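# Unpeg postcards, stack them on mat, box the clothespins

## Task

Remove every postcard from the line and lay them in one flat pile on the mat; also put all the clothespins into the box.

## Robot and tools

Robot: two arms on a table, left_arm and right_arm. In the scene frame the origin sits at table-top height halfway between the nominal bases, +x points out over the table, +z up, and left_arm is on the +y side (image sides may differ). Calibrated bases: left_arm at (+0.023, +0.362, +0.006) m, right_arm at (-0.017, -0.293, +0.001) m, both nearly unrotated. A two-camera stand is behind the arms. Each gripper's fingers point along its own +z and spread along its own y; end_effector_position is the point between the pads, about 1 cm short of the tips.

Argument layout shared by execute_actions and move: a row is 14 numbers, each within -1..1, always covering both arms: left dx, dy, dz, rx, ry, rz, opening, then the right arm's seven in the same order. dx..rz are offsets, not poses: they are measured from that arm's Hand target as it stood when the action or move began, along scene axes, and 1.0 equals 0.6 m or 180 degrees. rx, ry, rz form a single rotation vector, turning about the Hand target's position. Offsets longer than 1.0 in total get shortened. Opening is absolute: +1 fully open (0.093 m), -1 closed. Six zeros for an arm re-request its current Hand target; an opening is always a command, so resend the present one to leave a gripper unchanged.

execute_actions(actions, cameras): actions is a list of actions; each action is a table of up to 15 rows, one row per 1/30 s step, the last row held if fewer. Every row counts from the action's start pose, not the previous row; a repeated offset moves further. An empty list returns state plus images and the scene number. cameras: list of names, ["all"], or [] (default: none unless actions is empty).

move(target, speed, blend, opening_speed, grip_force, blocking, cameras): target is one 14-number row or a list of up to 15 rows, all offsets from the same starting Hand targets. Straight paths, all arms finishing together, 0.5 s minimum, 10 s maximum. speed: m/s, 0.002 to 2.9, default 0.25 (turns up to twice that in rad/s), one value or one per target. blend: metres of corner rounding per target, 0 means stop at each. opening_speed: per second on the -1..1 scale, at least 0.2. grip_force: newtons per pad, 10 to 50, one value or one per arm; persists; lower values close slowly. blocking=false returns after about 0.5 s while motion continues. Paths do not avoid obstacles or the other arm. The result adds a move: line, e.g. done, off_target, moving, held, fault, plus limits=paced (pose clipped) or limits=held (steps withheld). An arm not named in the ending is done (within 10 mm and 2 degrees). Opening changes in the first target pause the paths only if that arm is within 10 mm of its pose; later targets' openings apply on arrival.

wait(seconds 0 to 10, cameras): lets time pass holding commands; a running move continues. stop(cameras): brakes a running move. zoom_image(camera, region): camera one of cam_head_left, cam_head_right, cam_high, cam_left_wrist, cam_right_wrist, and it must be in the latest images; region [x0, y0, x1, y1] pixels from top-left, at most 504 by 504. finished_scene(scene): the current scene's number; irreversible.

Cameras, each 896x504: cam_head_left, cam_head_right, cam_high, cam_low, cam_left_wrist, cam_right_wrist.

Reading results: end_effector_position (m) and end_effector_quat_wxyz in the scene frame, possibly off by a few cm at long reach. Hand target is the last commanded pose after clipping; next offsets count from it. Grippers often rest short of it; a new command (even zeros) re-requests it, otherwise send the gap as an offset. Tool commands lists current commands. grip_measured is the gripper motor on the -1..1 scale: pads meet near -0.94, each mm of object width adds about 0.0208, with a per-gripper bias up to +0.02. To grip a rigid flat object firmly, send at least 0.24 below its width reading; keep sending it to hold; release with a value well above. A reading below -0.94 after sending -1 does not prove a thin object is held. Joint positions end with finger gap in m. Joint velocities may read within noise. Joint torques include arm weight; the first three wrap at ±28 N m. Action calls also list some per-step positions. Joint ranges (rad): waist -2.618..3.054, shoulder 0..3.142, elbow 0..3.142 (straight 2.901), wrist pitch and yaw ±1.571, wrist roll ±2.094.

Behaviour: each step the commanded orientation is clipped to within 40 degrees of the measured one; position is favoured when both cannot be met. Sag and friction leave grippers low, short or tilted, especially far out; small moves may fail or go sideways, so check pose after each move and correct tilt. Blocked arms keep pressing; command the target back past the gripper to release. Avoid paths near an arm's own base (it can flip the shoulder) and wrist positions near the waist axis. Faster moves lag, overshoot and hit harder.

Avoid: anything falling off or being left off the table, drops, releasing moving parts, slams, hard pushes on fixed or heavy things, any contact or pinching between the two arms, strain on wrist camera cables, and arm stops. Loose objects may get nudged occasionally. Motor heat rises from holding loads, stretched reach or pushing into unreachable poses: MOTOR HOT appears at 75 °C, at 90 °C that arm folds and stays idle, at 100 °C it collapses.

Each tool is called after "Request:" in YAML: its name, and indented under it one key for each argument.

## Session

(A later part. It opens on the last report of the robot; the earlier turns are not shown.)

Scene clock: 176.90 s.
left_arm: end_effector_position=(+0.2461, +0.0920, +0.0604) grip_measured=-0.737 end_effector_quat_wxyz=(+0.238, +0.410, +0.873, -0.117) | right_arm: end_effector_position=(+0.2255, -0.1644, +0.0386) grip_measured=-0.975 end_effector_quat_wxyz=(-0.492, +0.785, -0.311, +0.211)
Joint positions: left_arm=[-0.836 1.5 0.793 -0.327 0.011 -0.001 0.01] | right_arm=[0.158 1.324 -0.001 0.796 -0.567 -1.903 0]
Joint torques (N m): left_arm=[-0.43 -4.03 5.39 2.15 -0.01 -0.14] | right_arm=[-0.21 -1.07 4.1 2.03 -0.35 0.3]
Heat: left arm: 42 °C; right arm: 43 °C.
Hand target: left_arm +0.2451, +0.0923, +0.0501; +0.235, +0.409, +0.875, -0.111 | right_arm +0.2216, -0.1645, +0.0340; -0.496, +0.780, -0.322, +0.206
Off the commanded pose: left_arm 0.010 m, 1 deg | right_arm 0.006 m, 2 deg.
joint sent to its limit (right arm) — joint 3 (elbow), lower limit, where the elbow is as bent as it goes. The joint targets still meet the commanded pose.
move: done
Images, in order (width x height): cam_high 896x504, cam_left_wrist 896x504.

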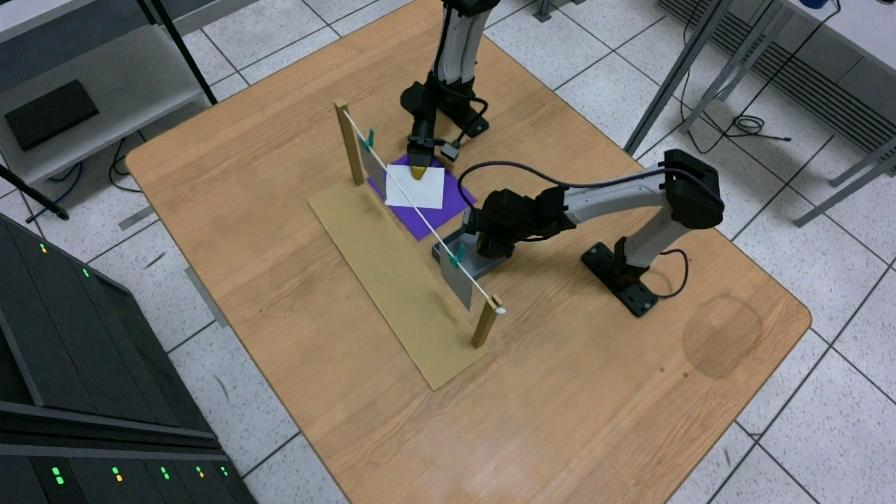

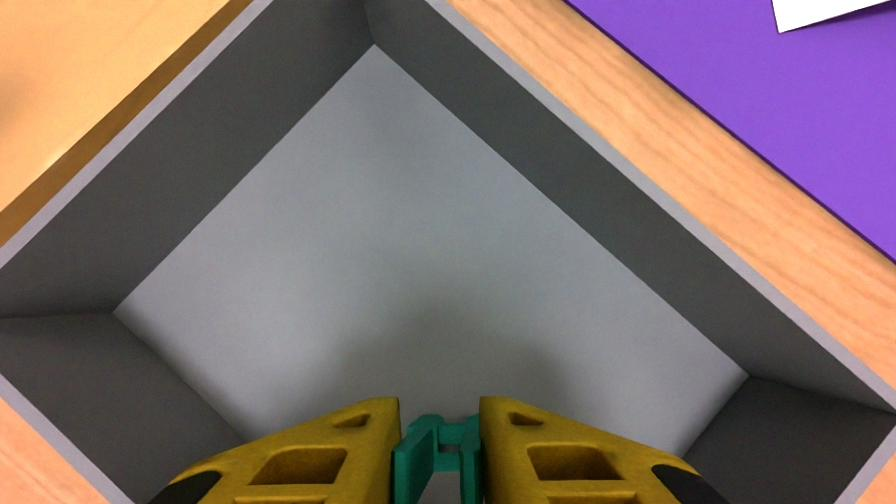

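Request:
move:
  target: [0,0,-0.04,0,0,0,-0.95,0,0,-0.008,0,0,0,-1]
  speed: 0.08

Request:
move:
  target: [0,0,0,0,0,0,0.1,0,0,0,0,0,0,-0.75]

Request:
move:
  target:
    - [0,0,0.1,0,0,0,0.1,-0.05,-0.05,0.03,0,0,0,-0.75]
    - [0,0.02,0.35,0,0,0,0.1,-0.05,-0.13,0.22,0,0,0,-0.75]
  speed: 0.15
  cameras: ["cam_left_wrist","cam_high","cam_head_left"]

Scene clock: 187.10 s.
left_arm: end_effector_position=(+0.2544, +0.0786, +0.0572) grip_measured=-0.745 end_effector_quat_wxyz=(+0.272, +0.405, +0.862, -0.136) | right_arm: end_effector_position=(+0.2285, -0.1640, +0.0374) grip_measured=-0.975 end_effector_quat_wxyz=(-0.495, +0.783, -0.309, +0.215)
Joint positions: left_arm=[-0.84 1.526 0.754 -0.181 0.014 -0.005 0.009] | right_arm=[0.158 1.384 -0.001 0.866 -0.567 -1.903 0]
Joint torques (N m): left_arm=[-0.08 -2.3 3.75 1.84 -0.04 -0.07] | right_arm=[-0.25 -1.29 3.69 1.85 -0.41 0.19]
Heat: left arm: 40 °C; right arm: 42 °C.
Hand target: left_arm +0.2452, +0.0923, +0.0262; +0.235, +0.409, +0.875, -0.111 | right_arm +0.2216, -0.1645, +0.0292; -0.496, +0.780, -0.322, +0.206
Off the commanded pose: left_arm 0.035 m, 5 deg | right_arm 0.011 m, 2 deg.
joint sent to its limit (right arm) — joint 3 (elbow), lower limit, where the elbow is as bent as it goes. The joint targets still meet the commanded pose.
move: off_target (left_arm, right_arm)

Scene clock: 187.67 s.
left_arm: end_effector_position=(+0.2521, +0.0832, +0.0440) grip_measured=+0.098 end_effector_quat_wxyz=(+0.259, +0.408, +0.866, -0.126) | right_arm: end_effector_position=(+0.2257, -0.1644, +0.0329) grip_measured=-0.753 end_effector_quat_wxyz=(-0.490, +0.787, -0.314, +0.207)
Joint positions: left_arm=[-0.841 1.553 0.74 -0.173 0.007 -0.002 0.05] | right_arm=[0.158 1.388 -0.004 0.852 -0.567 -1.903 0.009]
Joint torques (N m): left_arm=[-0.08 -4.03 4.9 1.76 0 -0.11] | right_arm=[-0.32 -1.72 3.93 1.99 -0.38 0.17]
Heat: left arm: 40 °C; right arm: 42 °C.
Hand target: left_arm +0.2451, +0.0922, +0.0262; +0.235, +0.409, +0.875, -0.111 | right_arm +0.2216, -0.1645, +0.0292; -0.496, +0.780, -0.322, +0.206
Off the commanded pose: left_arm 0.021 m, 3 deg | right_arm 0.006 m, 1 deg.
joint sent to its limit (right arm) — joint 3 (elbow), lower limit, where the elbow is as bent as it goes. The joint targets still meet the commanded pose.
move: off_target (left_arm)

Scene clock: 191.40 s.
left_arm: end_effector_position=(+0.2428, +0.1046, +0.2237) grip_measured=+0.098 end_effector_quat_wxyz=(+0.224, +0.409, +0.878, -0.104) | right_arm: end_effector_position=(+0.1932, -0.2442, +0.1500) grip_measured=-0.753 end_effector_quat_wxyz=(-0.489, +0.729, -0.411, +0.246)
Joint positions: left_arm=[-0.822 1.406 1.394 -1.06 0.005 0.009 0.05] | right_arm=[-0.414 0.458 0.349 -0.58 -0.888 -2.093 0.009]
Joint torques (N m): left_arm=[0.75 -5.91 10.25 1.58 0.19 0.02] | right_arm=[-0.17 0.53 9.96 1.65 -0.71 -0.01]
Heat: left arm: 40 °C; right arm: 42 °C.
Hand target: left_arm +0.2452, +0.1043, +0.2362; +0.235, +0.409, +0.875, -0.111 | right_arm +0.1916, -0.2425, +0.1611; -0.496, +0.780, -0.322, +0.206
Off the commanded pose: left_arm 0.013 m, 2 deg | right_arm 0.011 m, 13 deg.
joint sent to its limit (right arm) — joint 6 (wrist roll), lower limit. The joint targets are off in orientation, not in position.
move: off_target (left_arm, right_arm)
Images, in order (width x height): cam_head_left 896x504, cam_high 896x504, cam_left_wrist 896x504.

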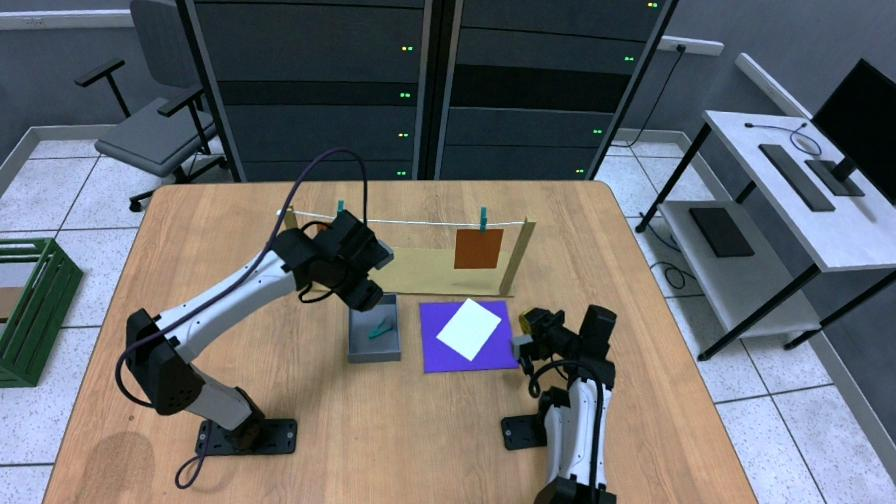

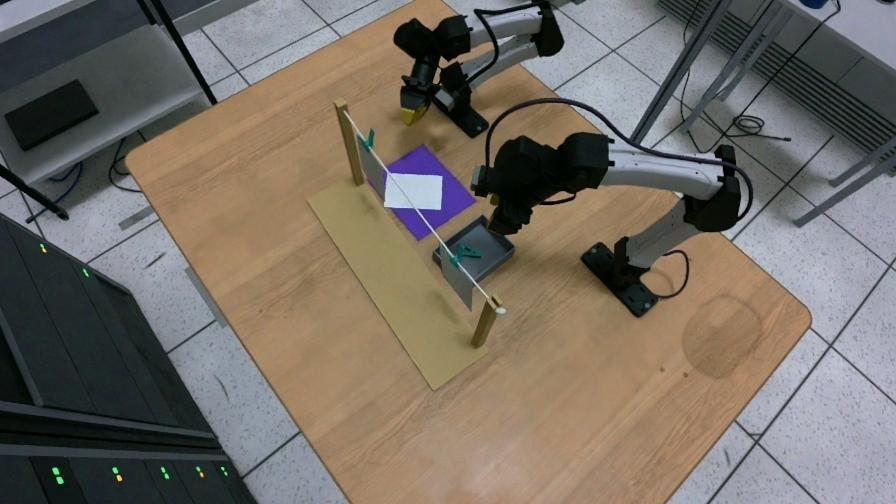

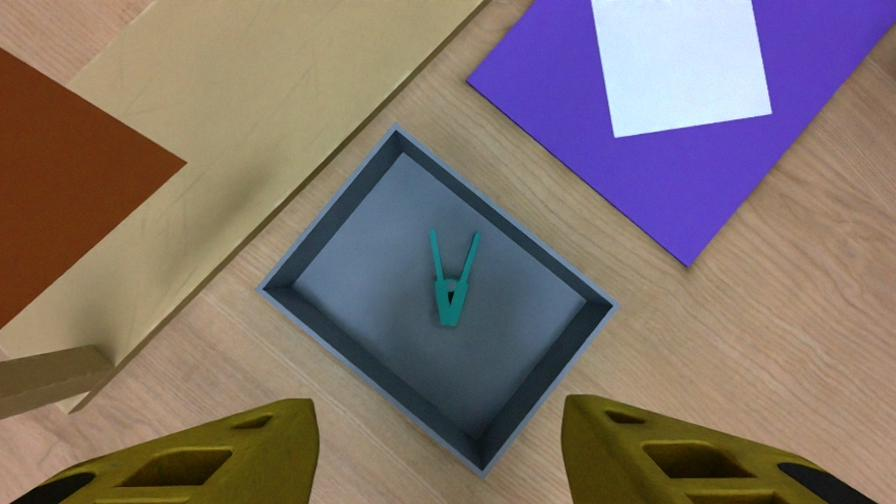

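Request:
move:
  target:
    - [0.008,0.16,0.273,0,0,0,0.5,0.014,0.3,0.065,0.2,0.147,-0.04,-0.1]
    - [0.178,0.235,0.273,0.0228,-0.1857,-0.35,0.5,0.2,0.534,0.057,0.407,0.295,-0.0797,-0.1]
  speed: 0.25
  blend: [0.03,0]
  cameras: ["cam_left_wrist","cam_right_wrist"]

Scene clock: 208.83 s.
left_arm: end_effector_position=(+0.3502, +0.2449, +0.3952) grip_measured=+0.498 end_effector_quat_wxyz=(+0.427, +0.779, +0.459, -0.001) | right_arm: end_effector_position=(+0.3075, +0.0734, +0.1860) grip_measured=-0.102 end_effector_quat_wxyz=(+0.625, -0.325, +0.642, +0.302)
Joint positions: left_arm=[0.02 1.677 2.248 -1.576 0.719 1.84 0.069] | right_arm=[0.812 1.765 0.735 0.995 -0.112 -0.022 0.04]
Joint torques (N m): left_arm=[0.66 -4.7 8.28 1.47 0.61 -0.02] | right_arm=[0.54 -5.75 8.77 2.65 0.2 0.3]
Heat: left arm: 42 °C; right arm: 43 °C.
Hand target: left_arm +0.3520, +0.2453, +0.4001; +0.359, +0.821, +0.439, -0.070 | right_arm +0.3116, +0.0779, +0.1954; +0.636, -0.309, +0.636, +0.310
Off the commanded pose: left_arm 0.005 m, 12 deg | right_arm 0.011 m, 3 deg.
joint sent to its limit (left arm) — joint 4 (wrist pitch), lower limit. The joint targets are off in orientation, not in position.
move: off_target (left_arm, right_arm)
Images, in order (width x height): cam_left_wrist 896x504, cam_right_wrist 896x504.

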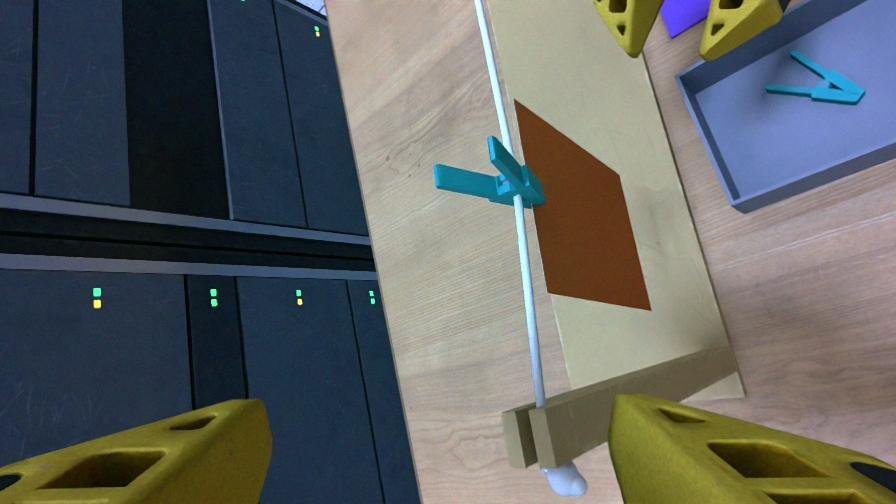

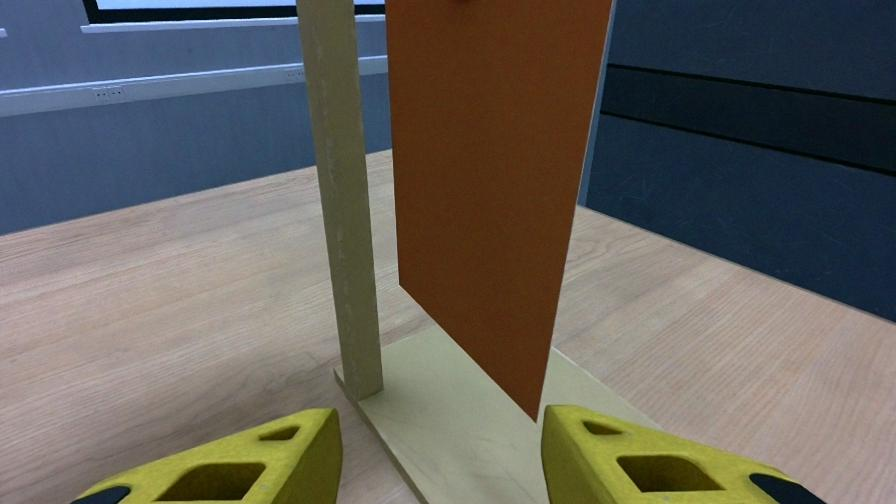

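Request:
move:
  target: [0,0,0,0,0,0,0.5,0.133,0.117,0.013,0,0,0,-0.1]
  speed: 0.12
  cameras: ["cam_left_wrist","cam_right_wrist"]

Request:
move:
  target: [0,0,0,0,0,0,0.5,0,0,0,0,0,0,-1]
  opening_speed: 1
  cameras: ["cam_left_wrist","cam_right_wrist"]

Scene clock: 218.73 s.
left_arm: end_effector_position=(+0.3502, +0.2449, +0.3952) grip_measured=+0.498 end_effector_quat_wxyz=(+0.427, +0.779, +0.459, -0.001) | right_arm: end_effector_position=(+0.3850, +0.1466, +0.1989) grip_measured=-0.102 end_effector_quat_wxyz=(+0.632, -0.320, +0.638, +0.302)
Joint positions: left_arm=[0.02 1.677 2.248 -1.576 0.719 1.84 0.069] | right_arm=[0.803 2.072 1.23 0.822 -0.112 -0.021 0.04]
Joint torques (N m): left_arm=[0.64 -4.7 8.18 1.46 0.62 -0.01] | right_arm=[-0.68 -8.46 9.73 2.43 -0.09 0.23]
Heat: left arm: 43 °C; right arm: 44 °C.
Hand target: left_arm +0.3520, +0.2453, +0.4001; +0.359, +0.821, +0.439, -0.070 | right_arm +0.3914, +0.1481, +0.2031; +0.636, -0.309, +0.636, +0.310
Off the commanded pose: left_arm 0.005 m, 12 deg | right_arm 0.008 m, 2 deg.
joint sent to its limit (left arm) — joint 4 (wrist pitch), lower limit. The joint targets are off in orientation, not in position.
move: off_target (left_arm)
Images, in order (width x height): cam_left_wrist 896x504, cam_right_wrist 896x504.

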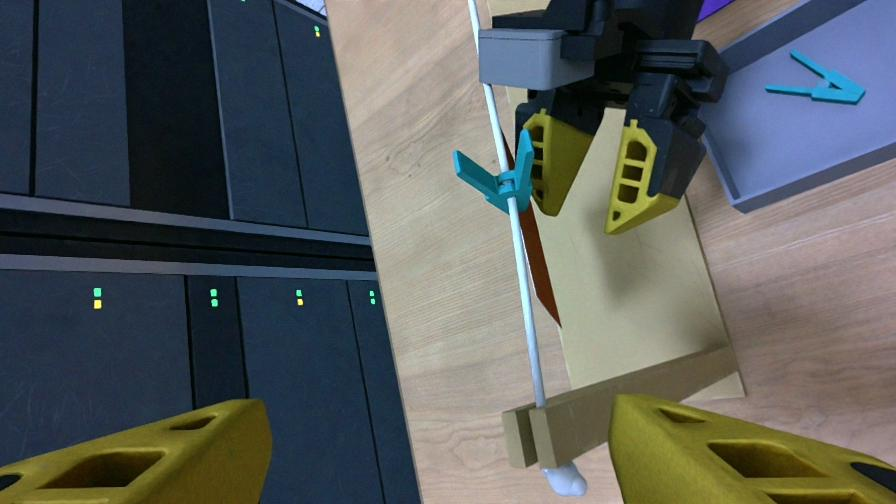

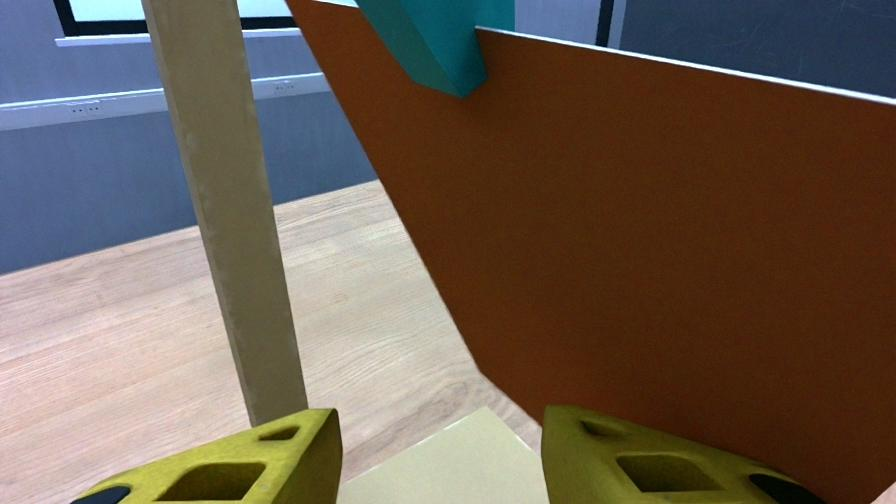

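Scene clock: 219.83 s.
left_arm: end_effector_position=(+0.3502, +0.2449, +0.3952) grip_measured=+0.498 end_effector_quat_wxyz=(+0.427, +0.779, +0.459, -0.001) | right_arm: end_effector_position=(+0.3850, +0.1466, +0.1985) grip_measured=-0.975 end_effector_quat_wxyz=(+0.631, -0.320, +0.639, +0.302)
Joint positions: left_arm=[0.02 1.677 2.248 -1.576 0.719 1.84 0.069] | right_arm=[0.803 2.072 1.23 0.821 -0.112 -0.021 0]
Joint torques (N m): left_arm=[0.7 -4.67 8.21 1.46 0.62 0] | right_arm=[-0.73 -8.43 9.84 2.51 -0.09 0.26]
Heat: left arm: 43 °C; right arm: 44 °C.
Hand target: left_arm +0.3520, +0.2453, +0.4001; +0.359, +0.821, +0.439, -0.070 | right_arm +0.3914, +0.1481, +0.2031; +0.636, -0.309, +0.636, +0.310
Off the commanded pose: left_arm 0.005 m, 12 deg | right_arm 0.008 m, 2 deg.
joint sent to its limit (left arm) — joint 4 (wrist pitch), lower limit. The joint targets are off in orientation, not in position.
move: off_target (left_arm)
Images, in order (width x height): cam_left_wrist 896x504, cam_right_wrist 896x504.

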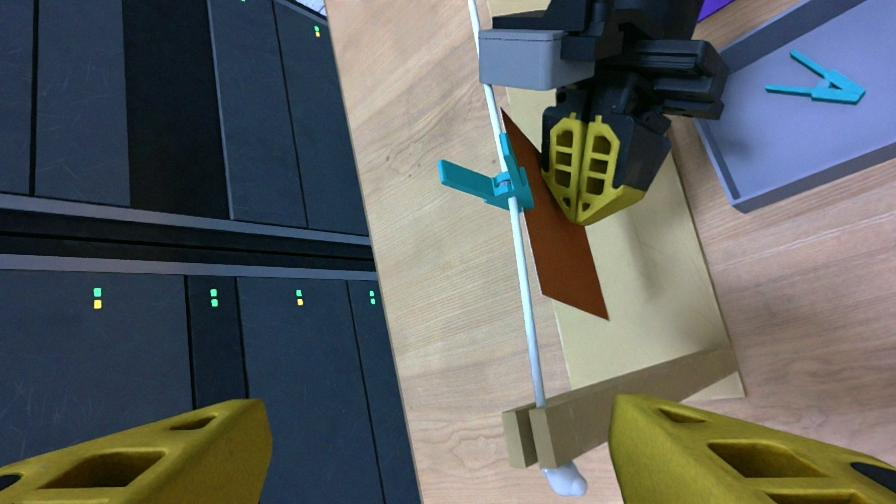

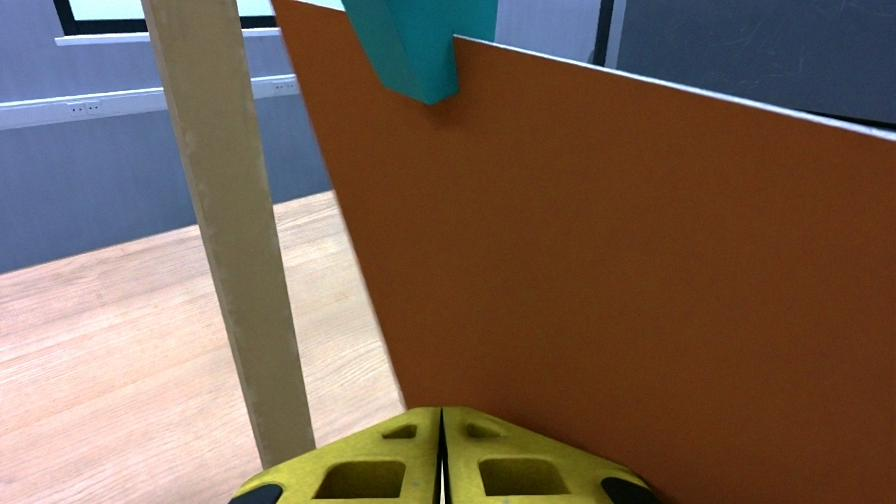

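Request:
move:
  target: [0,0,0,0,0,0,0.5,-0.093,-0.118,0,0,0,0,-1]
  speed: 0.15

Request:
move:
  target: [0,0,0,0,0,0,0.5,0.02,-0.02,0,0,0,0,0]
  speed: 0.15
  cameras: ["cam_left_wrist","cam_right_wrist"]

Scene clock: 236.07 s.
left_arm: end_effector_position=(+0.3502, +0.2449, +0.3952) grip_measured=+0.498 end_effector_quat_wxyz=(+0.427, +0.779, +0.459, -0.001) | right_arm: end_effector_position=(+0.3370, +0.0808, +0.1840) grip_measured=-0.975 end_effector_quat_wxyz=(+0.622, -0.321, +0.650, +0.296)
Joint positions: left_arm=[0.02 1.677 2.248 -1.576 0.719 1.84 0.069] | right_arm=[0.774 1.841 0.847 0.942 -0.133 -0.021 0]
Joint torques (N m): left_arm=[0.69 -4.62 8.14 1.46 0.62 0.01] | right_arm=[-0.7 -10.21 6.08 2.62 -0.18 0.23]
Heat: left arm: 43 °C; right arm: 44 °C.
Hand target: left_arm +0.3520, +0.2453, +0.4001; +0.359, +0.821, +0.439, -0.070 | right_arm +0.3356, +0.0773, +0.2032; +0.636, -0.309, +0.636, +0.310
Off the commanded pose: left_arm 0.005 m, 12 deg | right_arm 0.019 m, 3 deg.
joint sent to its limit (left arm) — joint 4 (wrist pitch), lower limit. The joint targets are off in orientation, not in position.
move: off_target (left_arm, right_arm)

Scene clock: 237.07 s.
left_arm: end_effector_position=(+0.3502, +0.2449, +0.3952) grip_measured=+0.498 end_effector_quat_wxyz=(+0.427, +0.779, +0.459, -0.001) | right_arm: end_effector_position=(+0.3494, +0.0675, +0.1842) grip_measured=-0.002 end_effector_quat_wxyz=(+0.622, -0.319, +0.651, +0.296)
Joint positions: left_arm=[0.02 1.677 2.248 -1.576 0.719 1.84 0.069] | right_arm=[0.723 1.841 0.847 0.943 -0.182 -0.021 0.045]
Joint torques (N m): left_arm=[0.64 -4.63 8.23 1.47 0.61 0] | right_arm=[-0.47 -9.95 6.26 2.61 -0.16 0.26]
Heat: left arm: 44 °C; right arm: 44 °C.
Hand target: left_arm +0.3520, +0.2453, +0.4001; +0.359, +0.821, +0.439, -0.070 | right_arm +0.3476, +0.0653, +0.2032; +0.636, -0.309, +0.636, +0.310
Off the commanded pose: left_arm 0.005 m, 12 deg | right_arm 0.019 m, 3 deg.
joint sent to its limit (left arm) — joint 4 (wrist pitch), lower limit. The joint targets are off in orientation, not in position.
move: off_target (left_arm, right_arm)
Images, in order (width x height): cam_left_wrist 896x504, cam_right_wrist 896x504.

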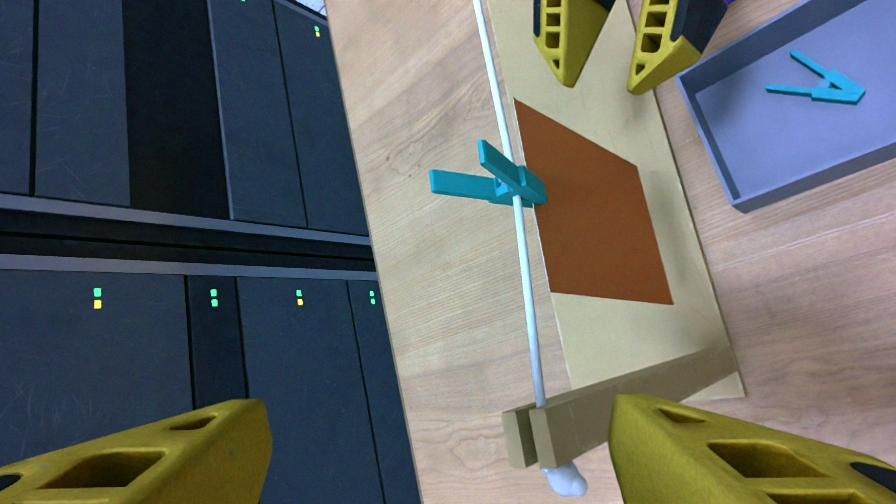

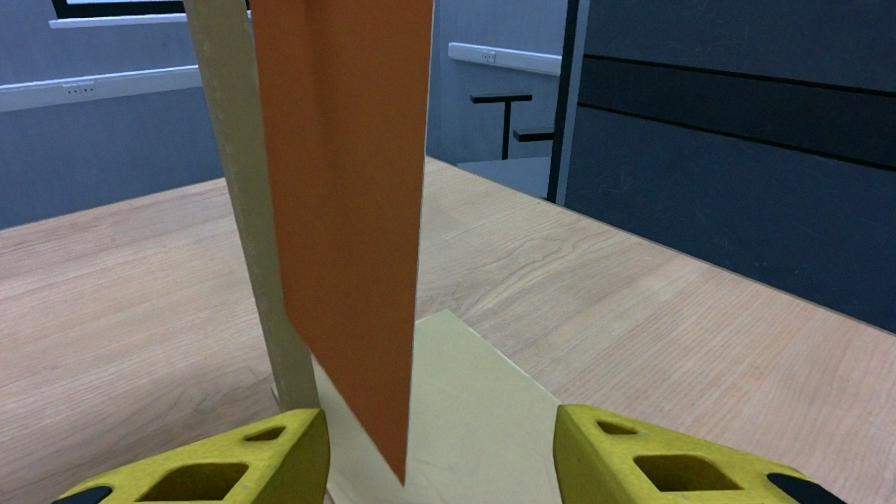

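Request:
move:
  target: [0,0,0,0,0,0,0.5,0.052,0.083,0.008,0,0,0,0]
  speed: 0.1
  cameras: ["cam_left_wrist","cam_right_wrist"]

Scene clock: 247.97 s.
left_arm: end_effector_position=(+0.3502, +0.2449, +0.3952) grip_measured=+0.498 end_effector_quat_wxyz=(+0.427, +0.779, +0.459, -0.001) | right_arm: end_effector_position=(+0.3746, +0.1111, +0.2037) grip_measured=-0.002 end_effector_quat_wxyz=(+0.631, -0.322, +0.636, +0.305)
Joint positions: left_arm=[0.02 1.677 2.248 -1.576 0.719 1.84 0.069] | right_arm=[0.756 1.962 1.079 0.867 -0.168 -0.021 0.045]
Joint torques (N m): left_arm=[0.69 -4.7 8.16 1.46 0.61 0] | right_arm=[0.42 -7.56 9.48 2.42 0.12 0.25]
Heat: left arm: 44 °C; right arm: 44 °C.
Hand target: left_arm +0.3520, +0.2453, +0.4001; +0.359, +0.821, +0.439, -0.070 | right_arm +0.3788, +0.1151, +0.2079; +0.636, -0.309, +0.636, +0.309
Off the commanded pose: left_arm 0.005 m, 12 deg | right_arm 0.007 m, 2 deg.
joint sent to its limit (left arm) — joint 4 (wrist pitch), lower limit. The joint targets are off in orientation, not in position.
move: off_target (left_arm)
Images, in order (width x height): cam_left_wrist 896x504, cam_right_wrist 896x504.

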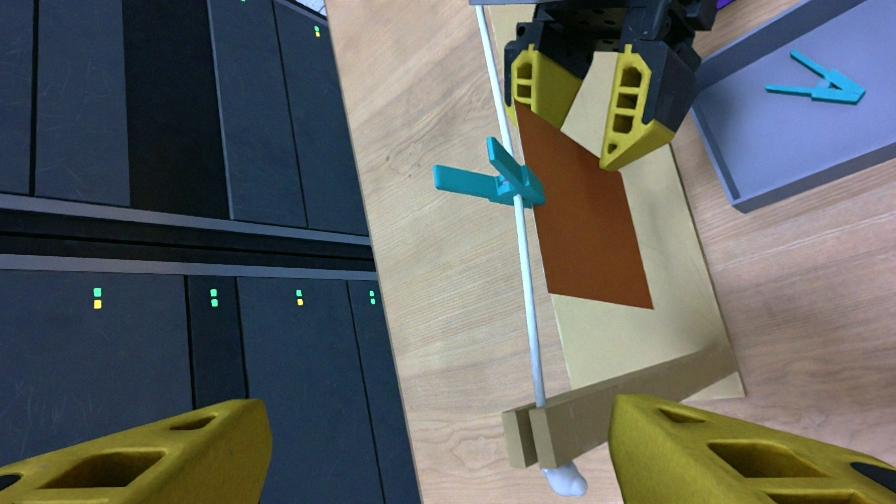

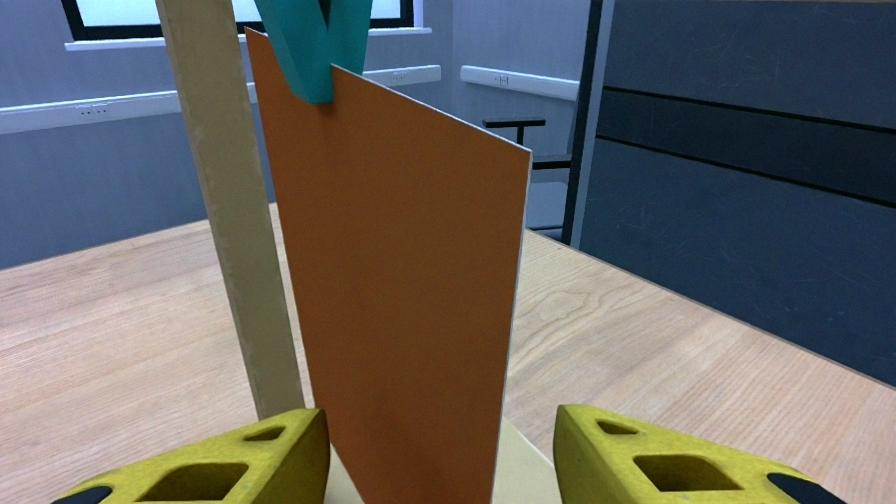

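Request:
move:
  target: [0,0,0,0,0,0,0.5,0.014,0.018,0,0,0,0,0]
  speed: 0.1

Request:
move:
  target: [0,0,0,0,0,0,0.5,0,0,0,0,0,0,-1]
  opening_speed: 1
  cameras: ["cam_left_wrist","cam_right_wrist"]

Scene clock: 254.43 s.
left_arm: end_effector_position=(+0.3502, +0.2449, +0.3952) grip_measured=+0.498 end_effector_quat_wxyz=(+0.427, +0.779, +0.459, -0.001) | right_arm: end_effector_position=(+0.3842, +0.1208, +0.2041) grip_measured=-0.002 end_effector_quat_wxyz=(+0.632, -0.321, +0.637, +0.304)
Joint positions: left_arm=[0.02 1.677 2.248 -1.576 0.719 1.84 0.069] | right_arm=[0.758 2.003 1.144 0.843 -0.162 -0.021 0.045]
Joint torques (N m): left_arm=[0.65 -4.72 8.23 1.46 0.63 0.01] | right_arm=[0.46 -7.82 9.59 2.42 0.18 0.27]
Heat: left arm: 44 °C; right arm: 44 °C.
Hand target: left_arm +0.3520, +0.2453, +0.4001; +0.359, +0.821, +0.439, -0.070 | right_arm +0.3872, +0.1259, +0.2080; +0.636, -0.309, +0.636, +0.309
Off the commanded pose: left_arm 0.005 m, 12 deg | right_arm 0.007 m, 2 deg.
joint sent to its limit (left arm) — joint 4 (wrist pitch), lower limit. The joint targets are off in orientation, not in position.
move: off_target (left_arm)

Scene clock: 255.70 s.
left_arm: end_effector_position=(+0.3502, +0.2449, +0.3952) grip_measured=+0.498 end_effector_quat_wxyz=(+0.427, +0.779, +0.459, -0.001) | right_arm: end_effector_position=(+0.3816, +0.1240, +0.2055) grip_measured=-0.974 end_effector_quat_wxyz=(+0.632, -0.323, +0.635, +0.307)
Joint positions: left_arm=[0.02 1.677 2.248 -1.576 0.719 1.84 0.069] | right_arm=[0.766 2.003 1.147 0.842 -0.162 -0.021 0]
Joint torques (N m): left_arm=[0.7 -4.7 8.24 1.49 0.59 0.01] | right_arm=[-0.08 -7.82 9.32 2.42 0.13 0.28]
Heat: left arm: 44 °C; right arm: 44 °C.
Hand target: left_arm +0.3520, +0.2453, +0.4001; +0.359, +0.821, +0.439, -0.070 | right_arm +0.3873, +0.1259, +0.2080; +0.636, -0.309, +0.636, +0.309
Off the commanded pose: left_arm 0.005 m, 12 deg | right_arm 0.006 m, 2 deg.
joint sent to its limit (left arm) — joint 4 (wrist pitch), lower limit. The joint targets are off in orientation, not in position.
move: off_target (left_arm)
Images, in order (width x height): cam_left_wrist 896x504, cam_right_wrist 896x504.

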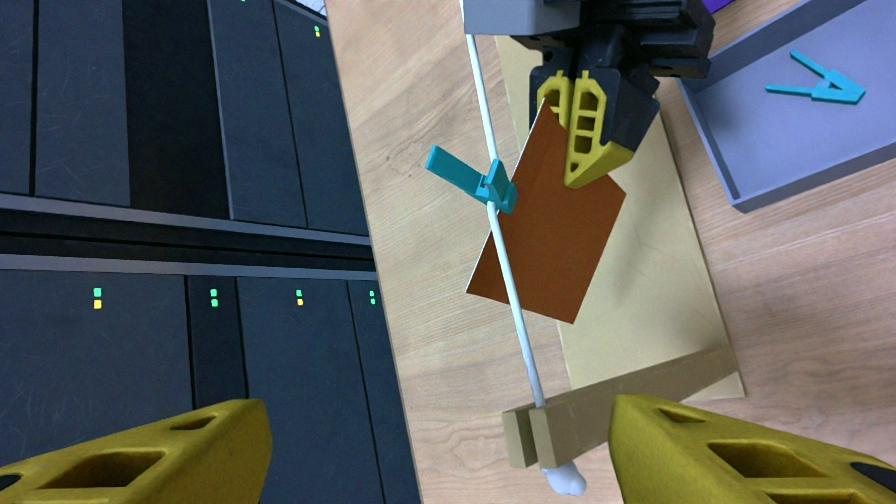

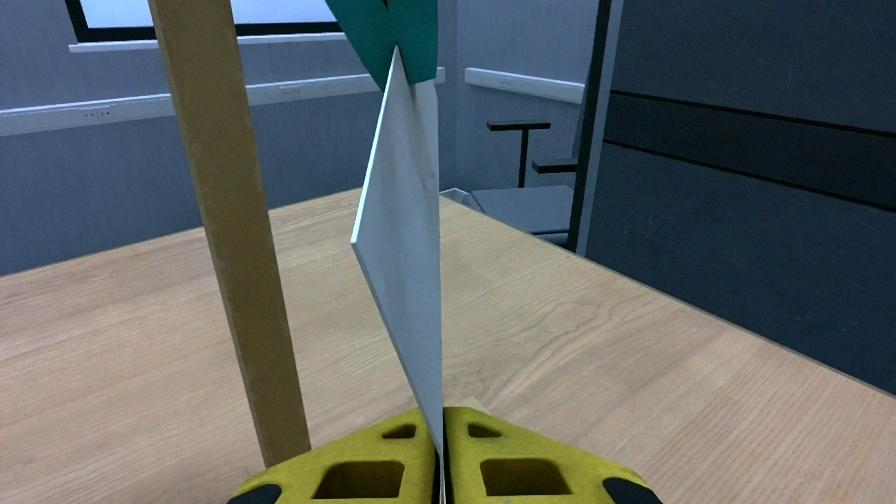

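Request:
move:
  target: [0,0,0,0,0,0,0.5,0.032,-0.013,0,0,0,0.139,-1]
  speed: 0.08
  cameras: ["cam_left_wrist","cam_right_wrist"]

Scene clock: 272.63 s.
left_arm: end_effector_position=(+0.3502, +0.2449, +0.3952) grip_measured=+0.498 end_effector_quat_wxyz=(+0.427, +0.779, +0.459, -0.001) | right_arm: end_effector_position=(+0.3909, +0.1227, +0.2149) grip_measured=-0.974 end_effector_quat_wxyz=(+0.558, -0.456, +0.533, +0.443)
Joint positions: left_arm=[0.02 1.677 2.248 -1.576 0.719 1.84 0.069] | right_arm=[0.593 2.132 1.361 0.794 -0.788 -0.021 0]
Joint torques (N m): left_arm=[0.69 -4.72 8.24 1.48 0.6 0] | right_arm=[-1.68 -8.36 9.68 1.86 0.14 0.29]
Heat: left arm: 44 °C; right arm: 45 °C.
Hand target: left_arm +0.3520, +0.2453, +0.4001; +0.359, +0.821, +0.439, -0.070 | right_arm +0.4065, +0.1181, +0.2078; +0.554, -0.439, +0.554, +0.440
Off the commanded pose: left_arm 0.005 m, 12 deg | right_arm 0.018 m, 3 deg.
joint sent to its limit (left arm) — joint 4 (wrist pitch), lower limit. The joint targets are off in orientation, not in position.
move: off_target (left_arm, right_arm)
Images, in order (width x height): cam_left_wrist 896x504, cam_right_wrist 896x504.

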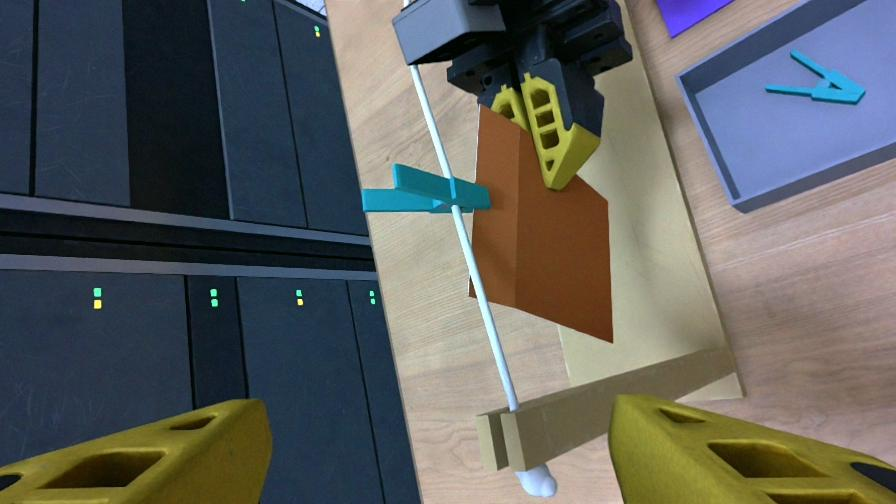

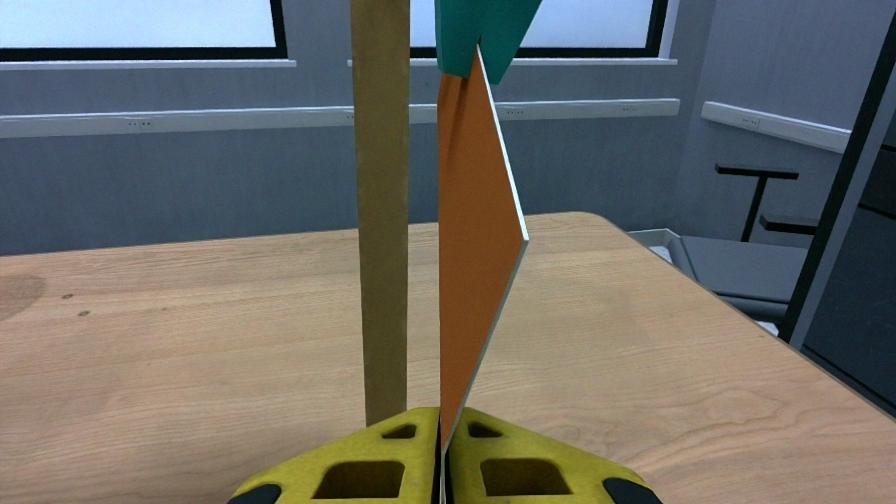

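Request:
move:
  target: [0.06,-0.122,-0.06,0,0,0,0.5,-0.018,0,0,0,0,0,-1]
  speed: 0.15
  cameras: ["cam_left_wrist","cam_right_wrist"]

Scene clock: 294.70 s.
left_arm: end_effector_position=(+0.3860, +0.1735, +0.3630) grip_measured=+0.498 end_effector_quat_wxyz=(+0.388, +0.808, +0.441, -0.051) | right_arm: end_effector_position=(+0.3892, +0.1224, +0.2113) grip_measured=-0.974 end_effector_quat_wxyz=(+0.556, -0.456, +0.535, +0.443)
Joint positions: left_arm=[-0.193 1.922 2.458 -1.577 0.636 1.732 0.069] | right_arm=[0.594 2.132 1.35 0.798 -0.789 -0.021 0]
Joint torques (N m): left_arm=[-0.2 -7.09 8.14 1.43 0.4 -0.14] | right_arm=[-0.58 -10.48 6.43 1.98 0.28 0.23]
Heat: left arm: 45 °C; right arm: 46 °C.
Hand target: left_arm +0.3879, +0.1719, +0.3640; +0.359, +0.821, +0.439, -0.071 | right_arm +0.3956, +0.1182, +0.2078; +0.554, -0.439, +0.554, +0.440
Off the commanded pose: left_arm 0.003 m, 4 deg | right_arm 0.009 m, 3 deg.
joint sent to its limit (left arm) — joint 4 (wrist pitch), lower limit. The joint targets are off in orientation, not in position.
move: off_target (left_arm, right_arm)
Images, in order (width x height): cam_left_wrist 896x504, cam_right_wrist 896x504.

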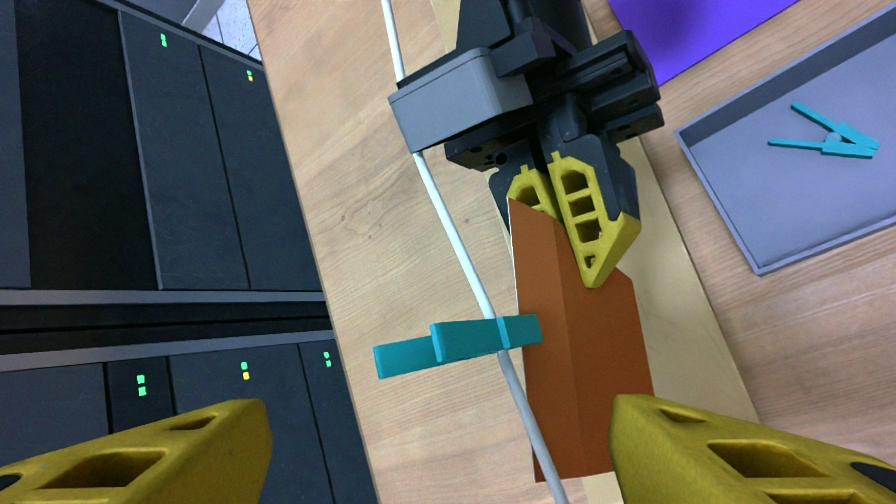

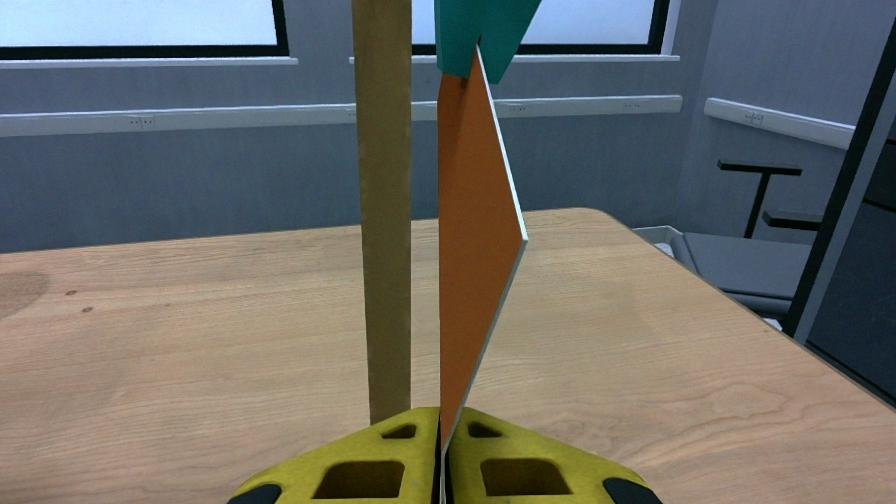

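Request:
move:
  target: [0.043,-0.03,-0.045,0,0,0,0.5,0,0,0,0,0,0,-1]
  speed: 0.12
  cameras: ["cam_left_wrist","cam_low"]

Request:
zoom_image:
  camera: "cam_low"
  region: [300, 50, 480, 230]

Scene clock: 304.30 s.
left_arm: end_effector_position=(+0.4127, +0.1570, +0.3362) grip_measured=+0.498 end_effector_quat_wxyz=(+0.369, +0.816, +0.441, -0.063) | right_arm: end_effector_position=(+0.3892, +0.1224, +0.2113) grip_measured=-0.974 end_effector_quat_wxyz=(+0.556, -0.456, +0.535, +0.443)
Joint positions: left_arm=[-0.222 2.056 2.555 -1.578 0.617 1.73 0.069] | right_arm=[0.594 2.132 1.35 0.798 -0.789 -0.021 0]
Joint torques (N m): left_arm=[-0.36 -8.54 8.25 1.38 0.4 -0.16] | right_arm=[-0.61 -10.52 6.35 1.99 0.28 0.27]
Heat: left arm: 44 °C; right arm: 45 °C.
Hand target: left_arm +0.4139, +0.1541, +0.3369; +0.359, +0.821, +0.439, -0.070 | right_arm +0.3956, +0.1181, +0.2078; +0.554, -0.439, +0.554, +0.440
Off the commanded pose: left_arm 0.003 m, 2 deg | right_arm 0.008 m, 3 deg.
joint sent to its limit (left arm) — joint 4 (wrist pitch), lower limit. The joint targets still meet the commanded pose.
move: off_target (right_arm)
Images, in order (width x height): cam_low 896x504, cam_left_wrist 896x504.

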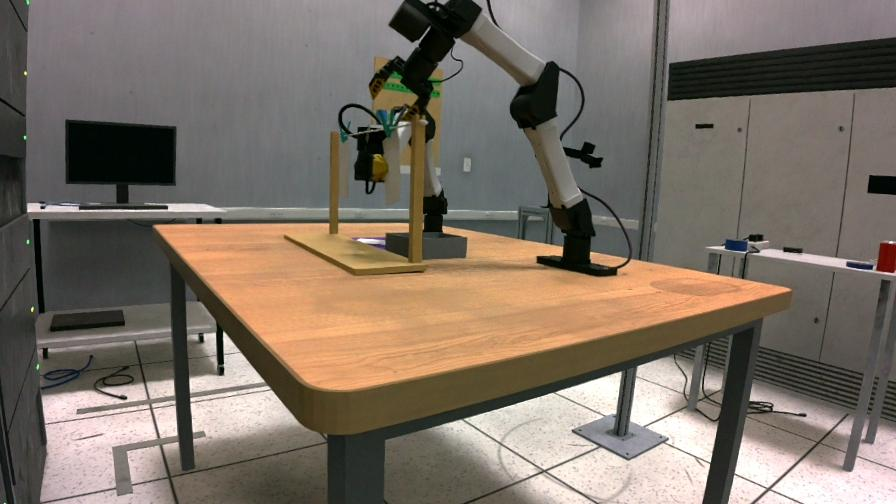

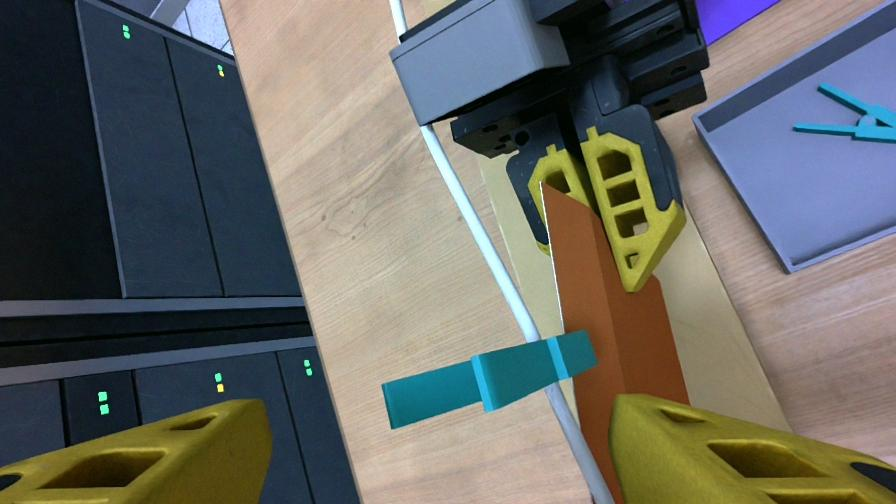

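Scaled by 2.800 from the camera's 896x504 image, which has a finer 1280x720 frame.

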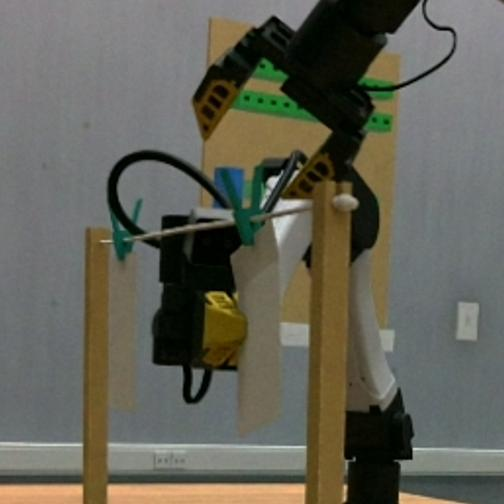

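Request:
move:
  target: [0.022,-0.017,-0.04,0,0,0,0.5,0,0,0,0,0,0,-1]
  speed: 0.08
  cameras: ["cam_left_wrist","cam_low"]

Request:
zoom_image:
  camera: "cam_low"
  region: [340, 80, 450, 190]

Scene clock: 313.10 s.
left_arm: end_effector_position=(+0.4201, +0.1488, +0.3228) grip_measured=+0.498 end_effector_quat_wxyz=(+0.363, +0.820, +0.437, -0.066) | right_arm: end_effector_position=(+0.3892, +0.1224, +0.2113) grip_measured=-0.974 end_effector_quat_wxyz=(+0.556, -0.456, +0.535, +0.443)
Joint positions: left_arm=[-0.239 2.077 2.529 -1.542 0.607 1.73 0.069] | right_arm=[0.594 2.132 1.35 0.798 -0.789 -0.021 0]
Joint torques (N m): left_arm=[-0.4 -8.32 5.08 1.74 0.38 -0.13] | right_arm=[-0.64 -10.71 6.32 1.98 0.3 0.24]
Heat: left arm: 44 °C; right arm: 45 °C.
Hand target: left_arm +0.4270, +0.1438, +0.3131; +0.359, +0.821, +0.439, -0.070 | right_arm +0.3956, +0.1181, +0.2078; +0.554, -0.439, +0.554, +0.440
Off the commanded pose: left_arm 0.013 m, 1 deg | right_arm 0.008 m, 3 deg.
move: off_target (left_arm, right_arm)
Images, in order (width x height): cam_low 896x504, cam_left_wrist 896x504.

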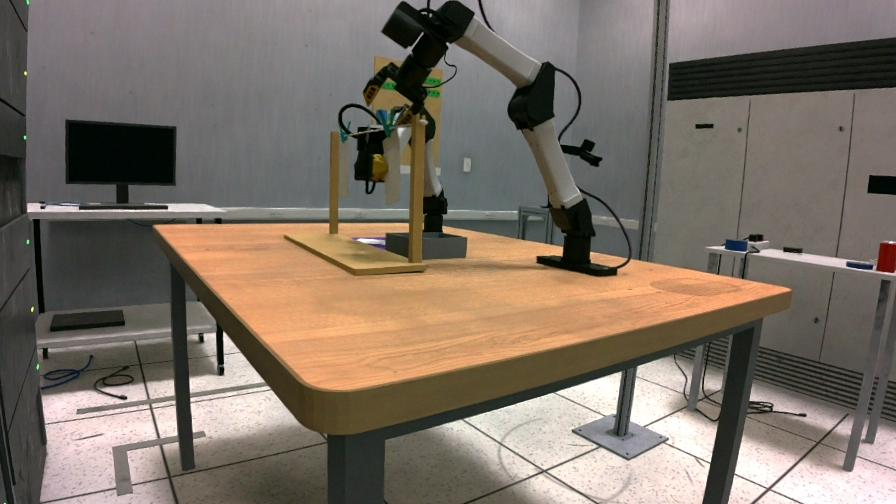

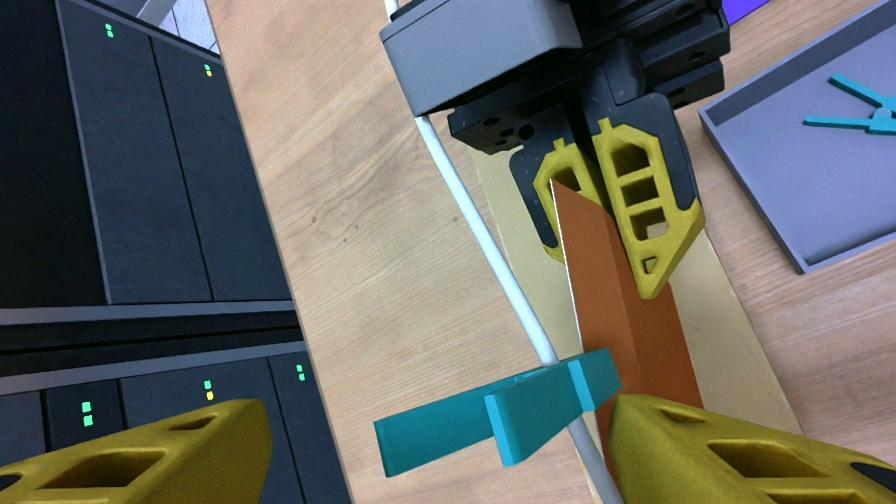

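Scaled by 4.582 from the camera's 896x504 image, which has a finer 1280x720 frame.

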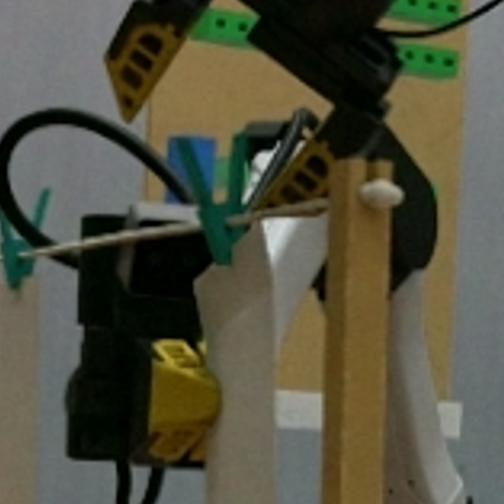

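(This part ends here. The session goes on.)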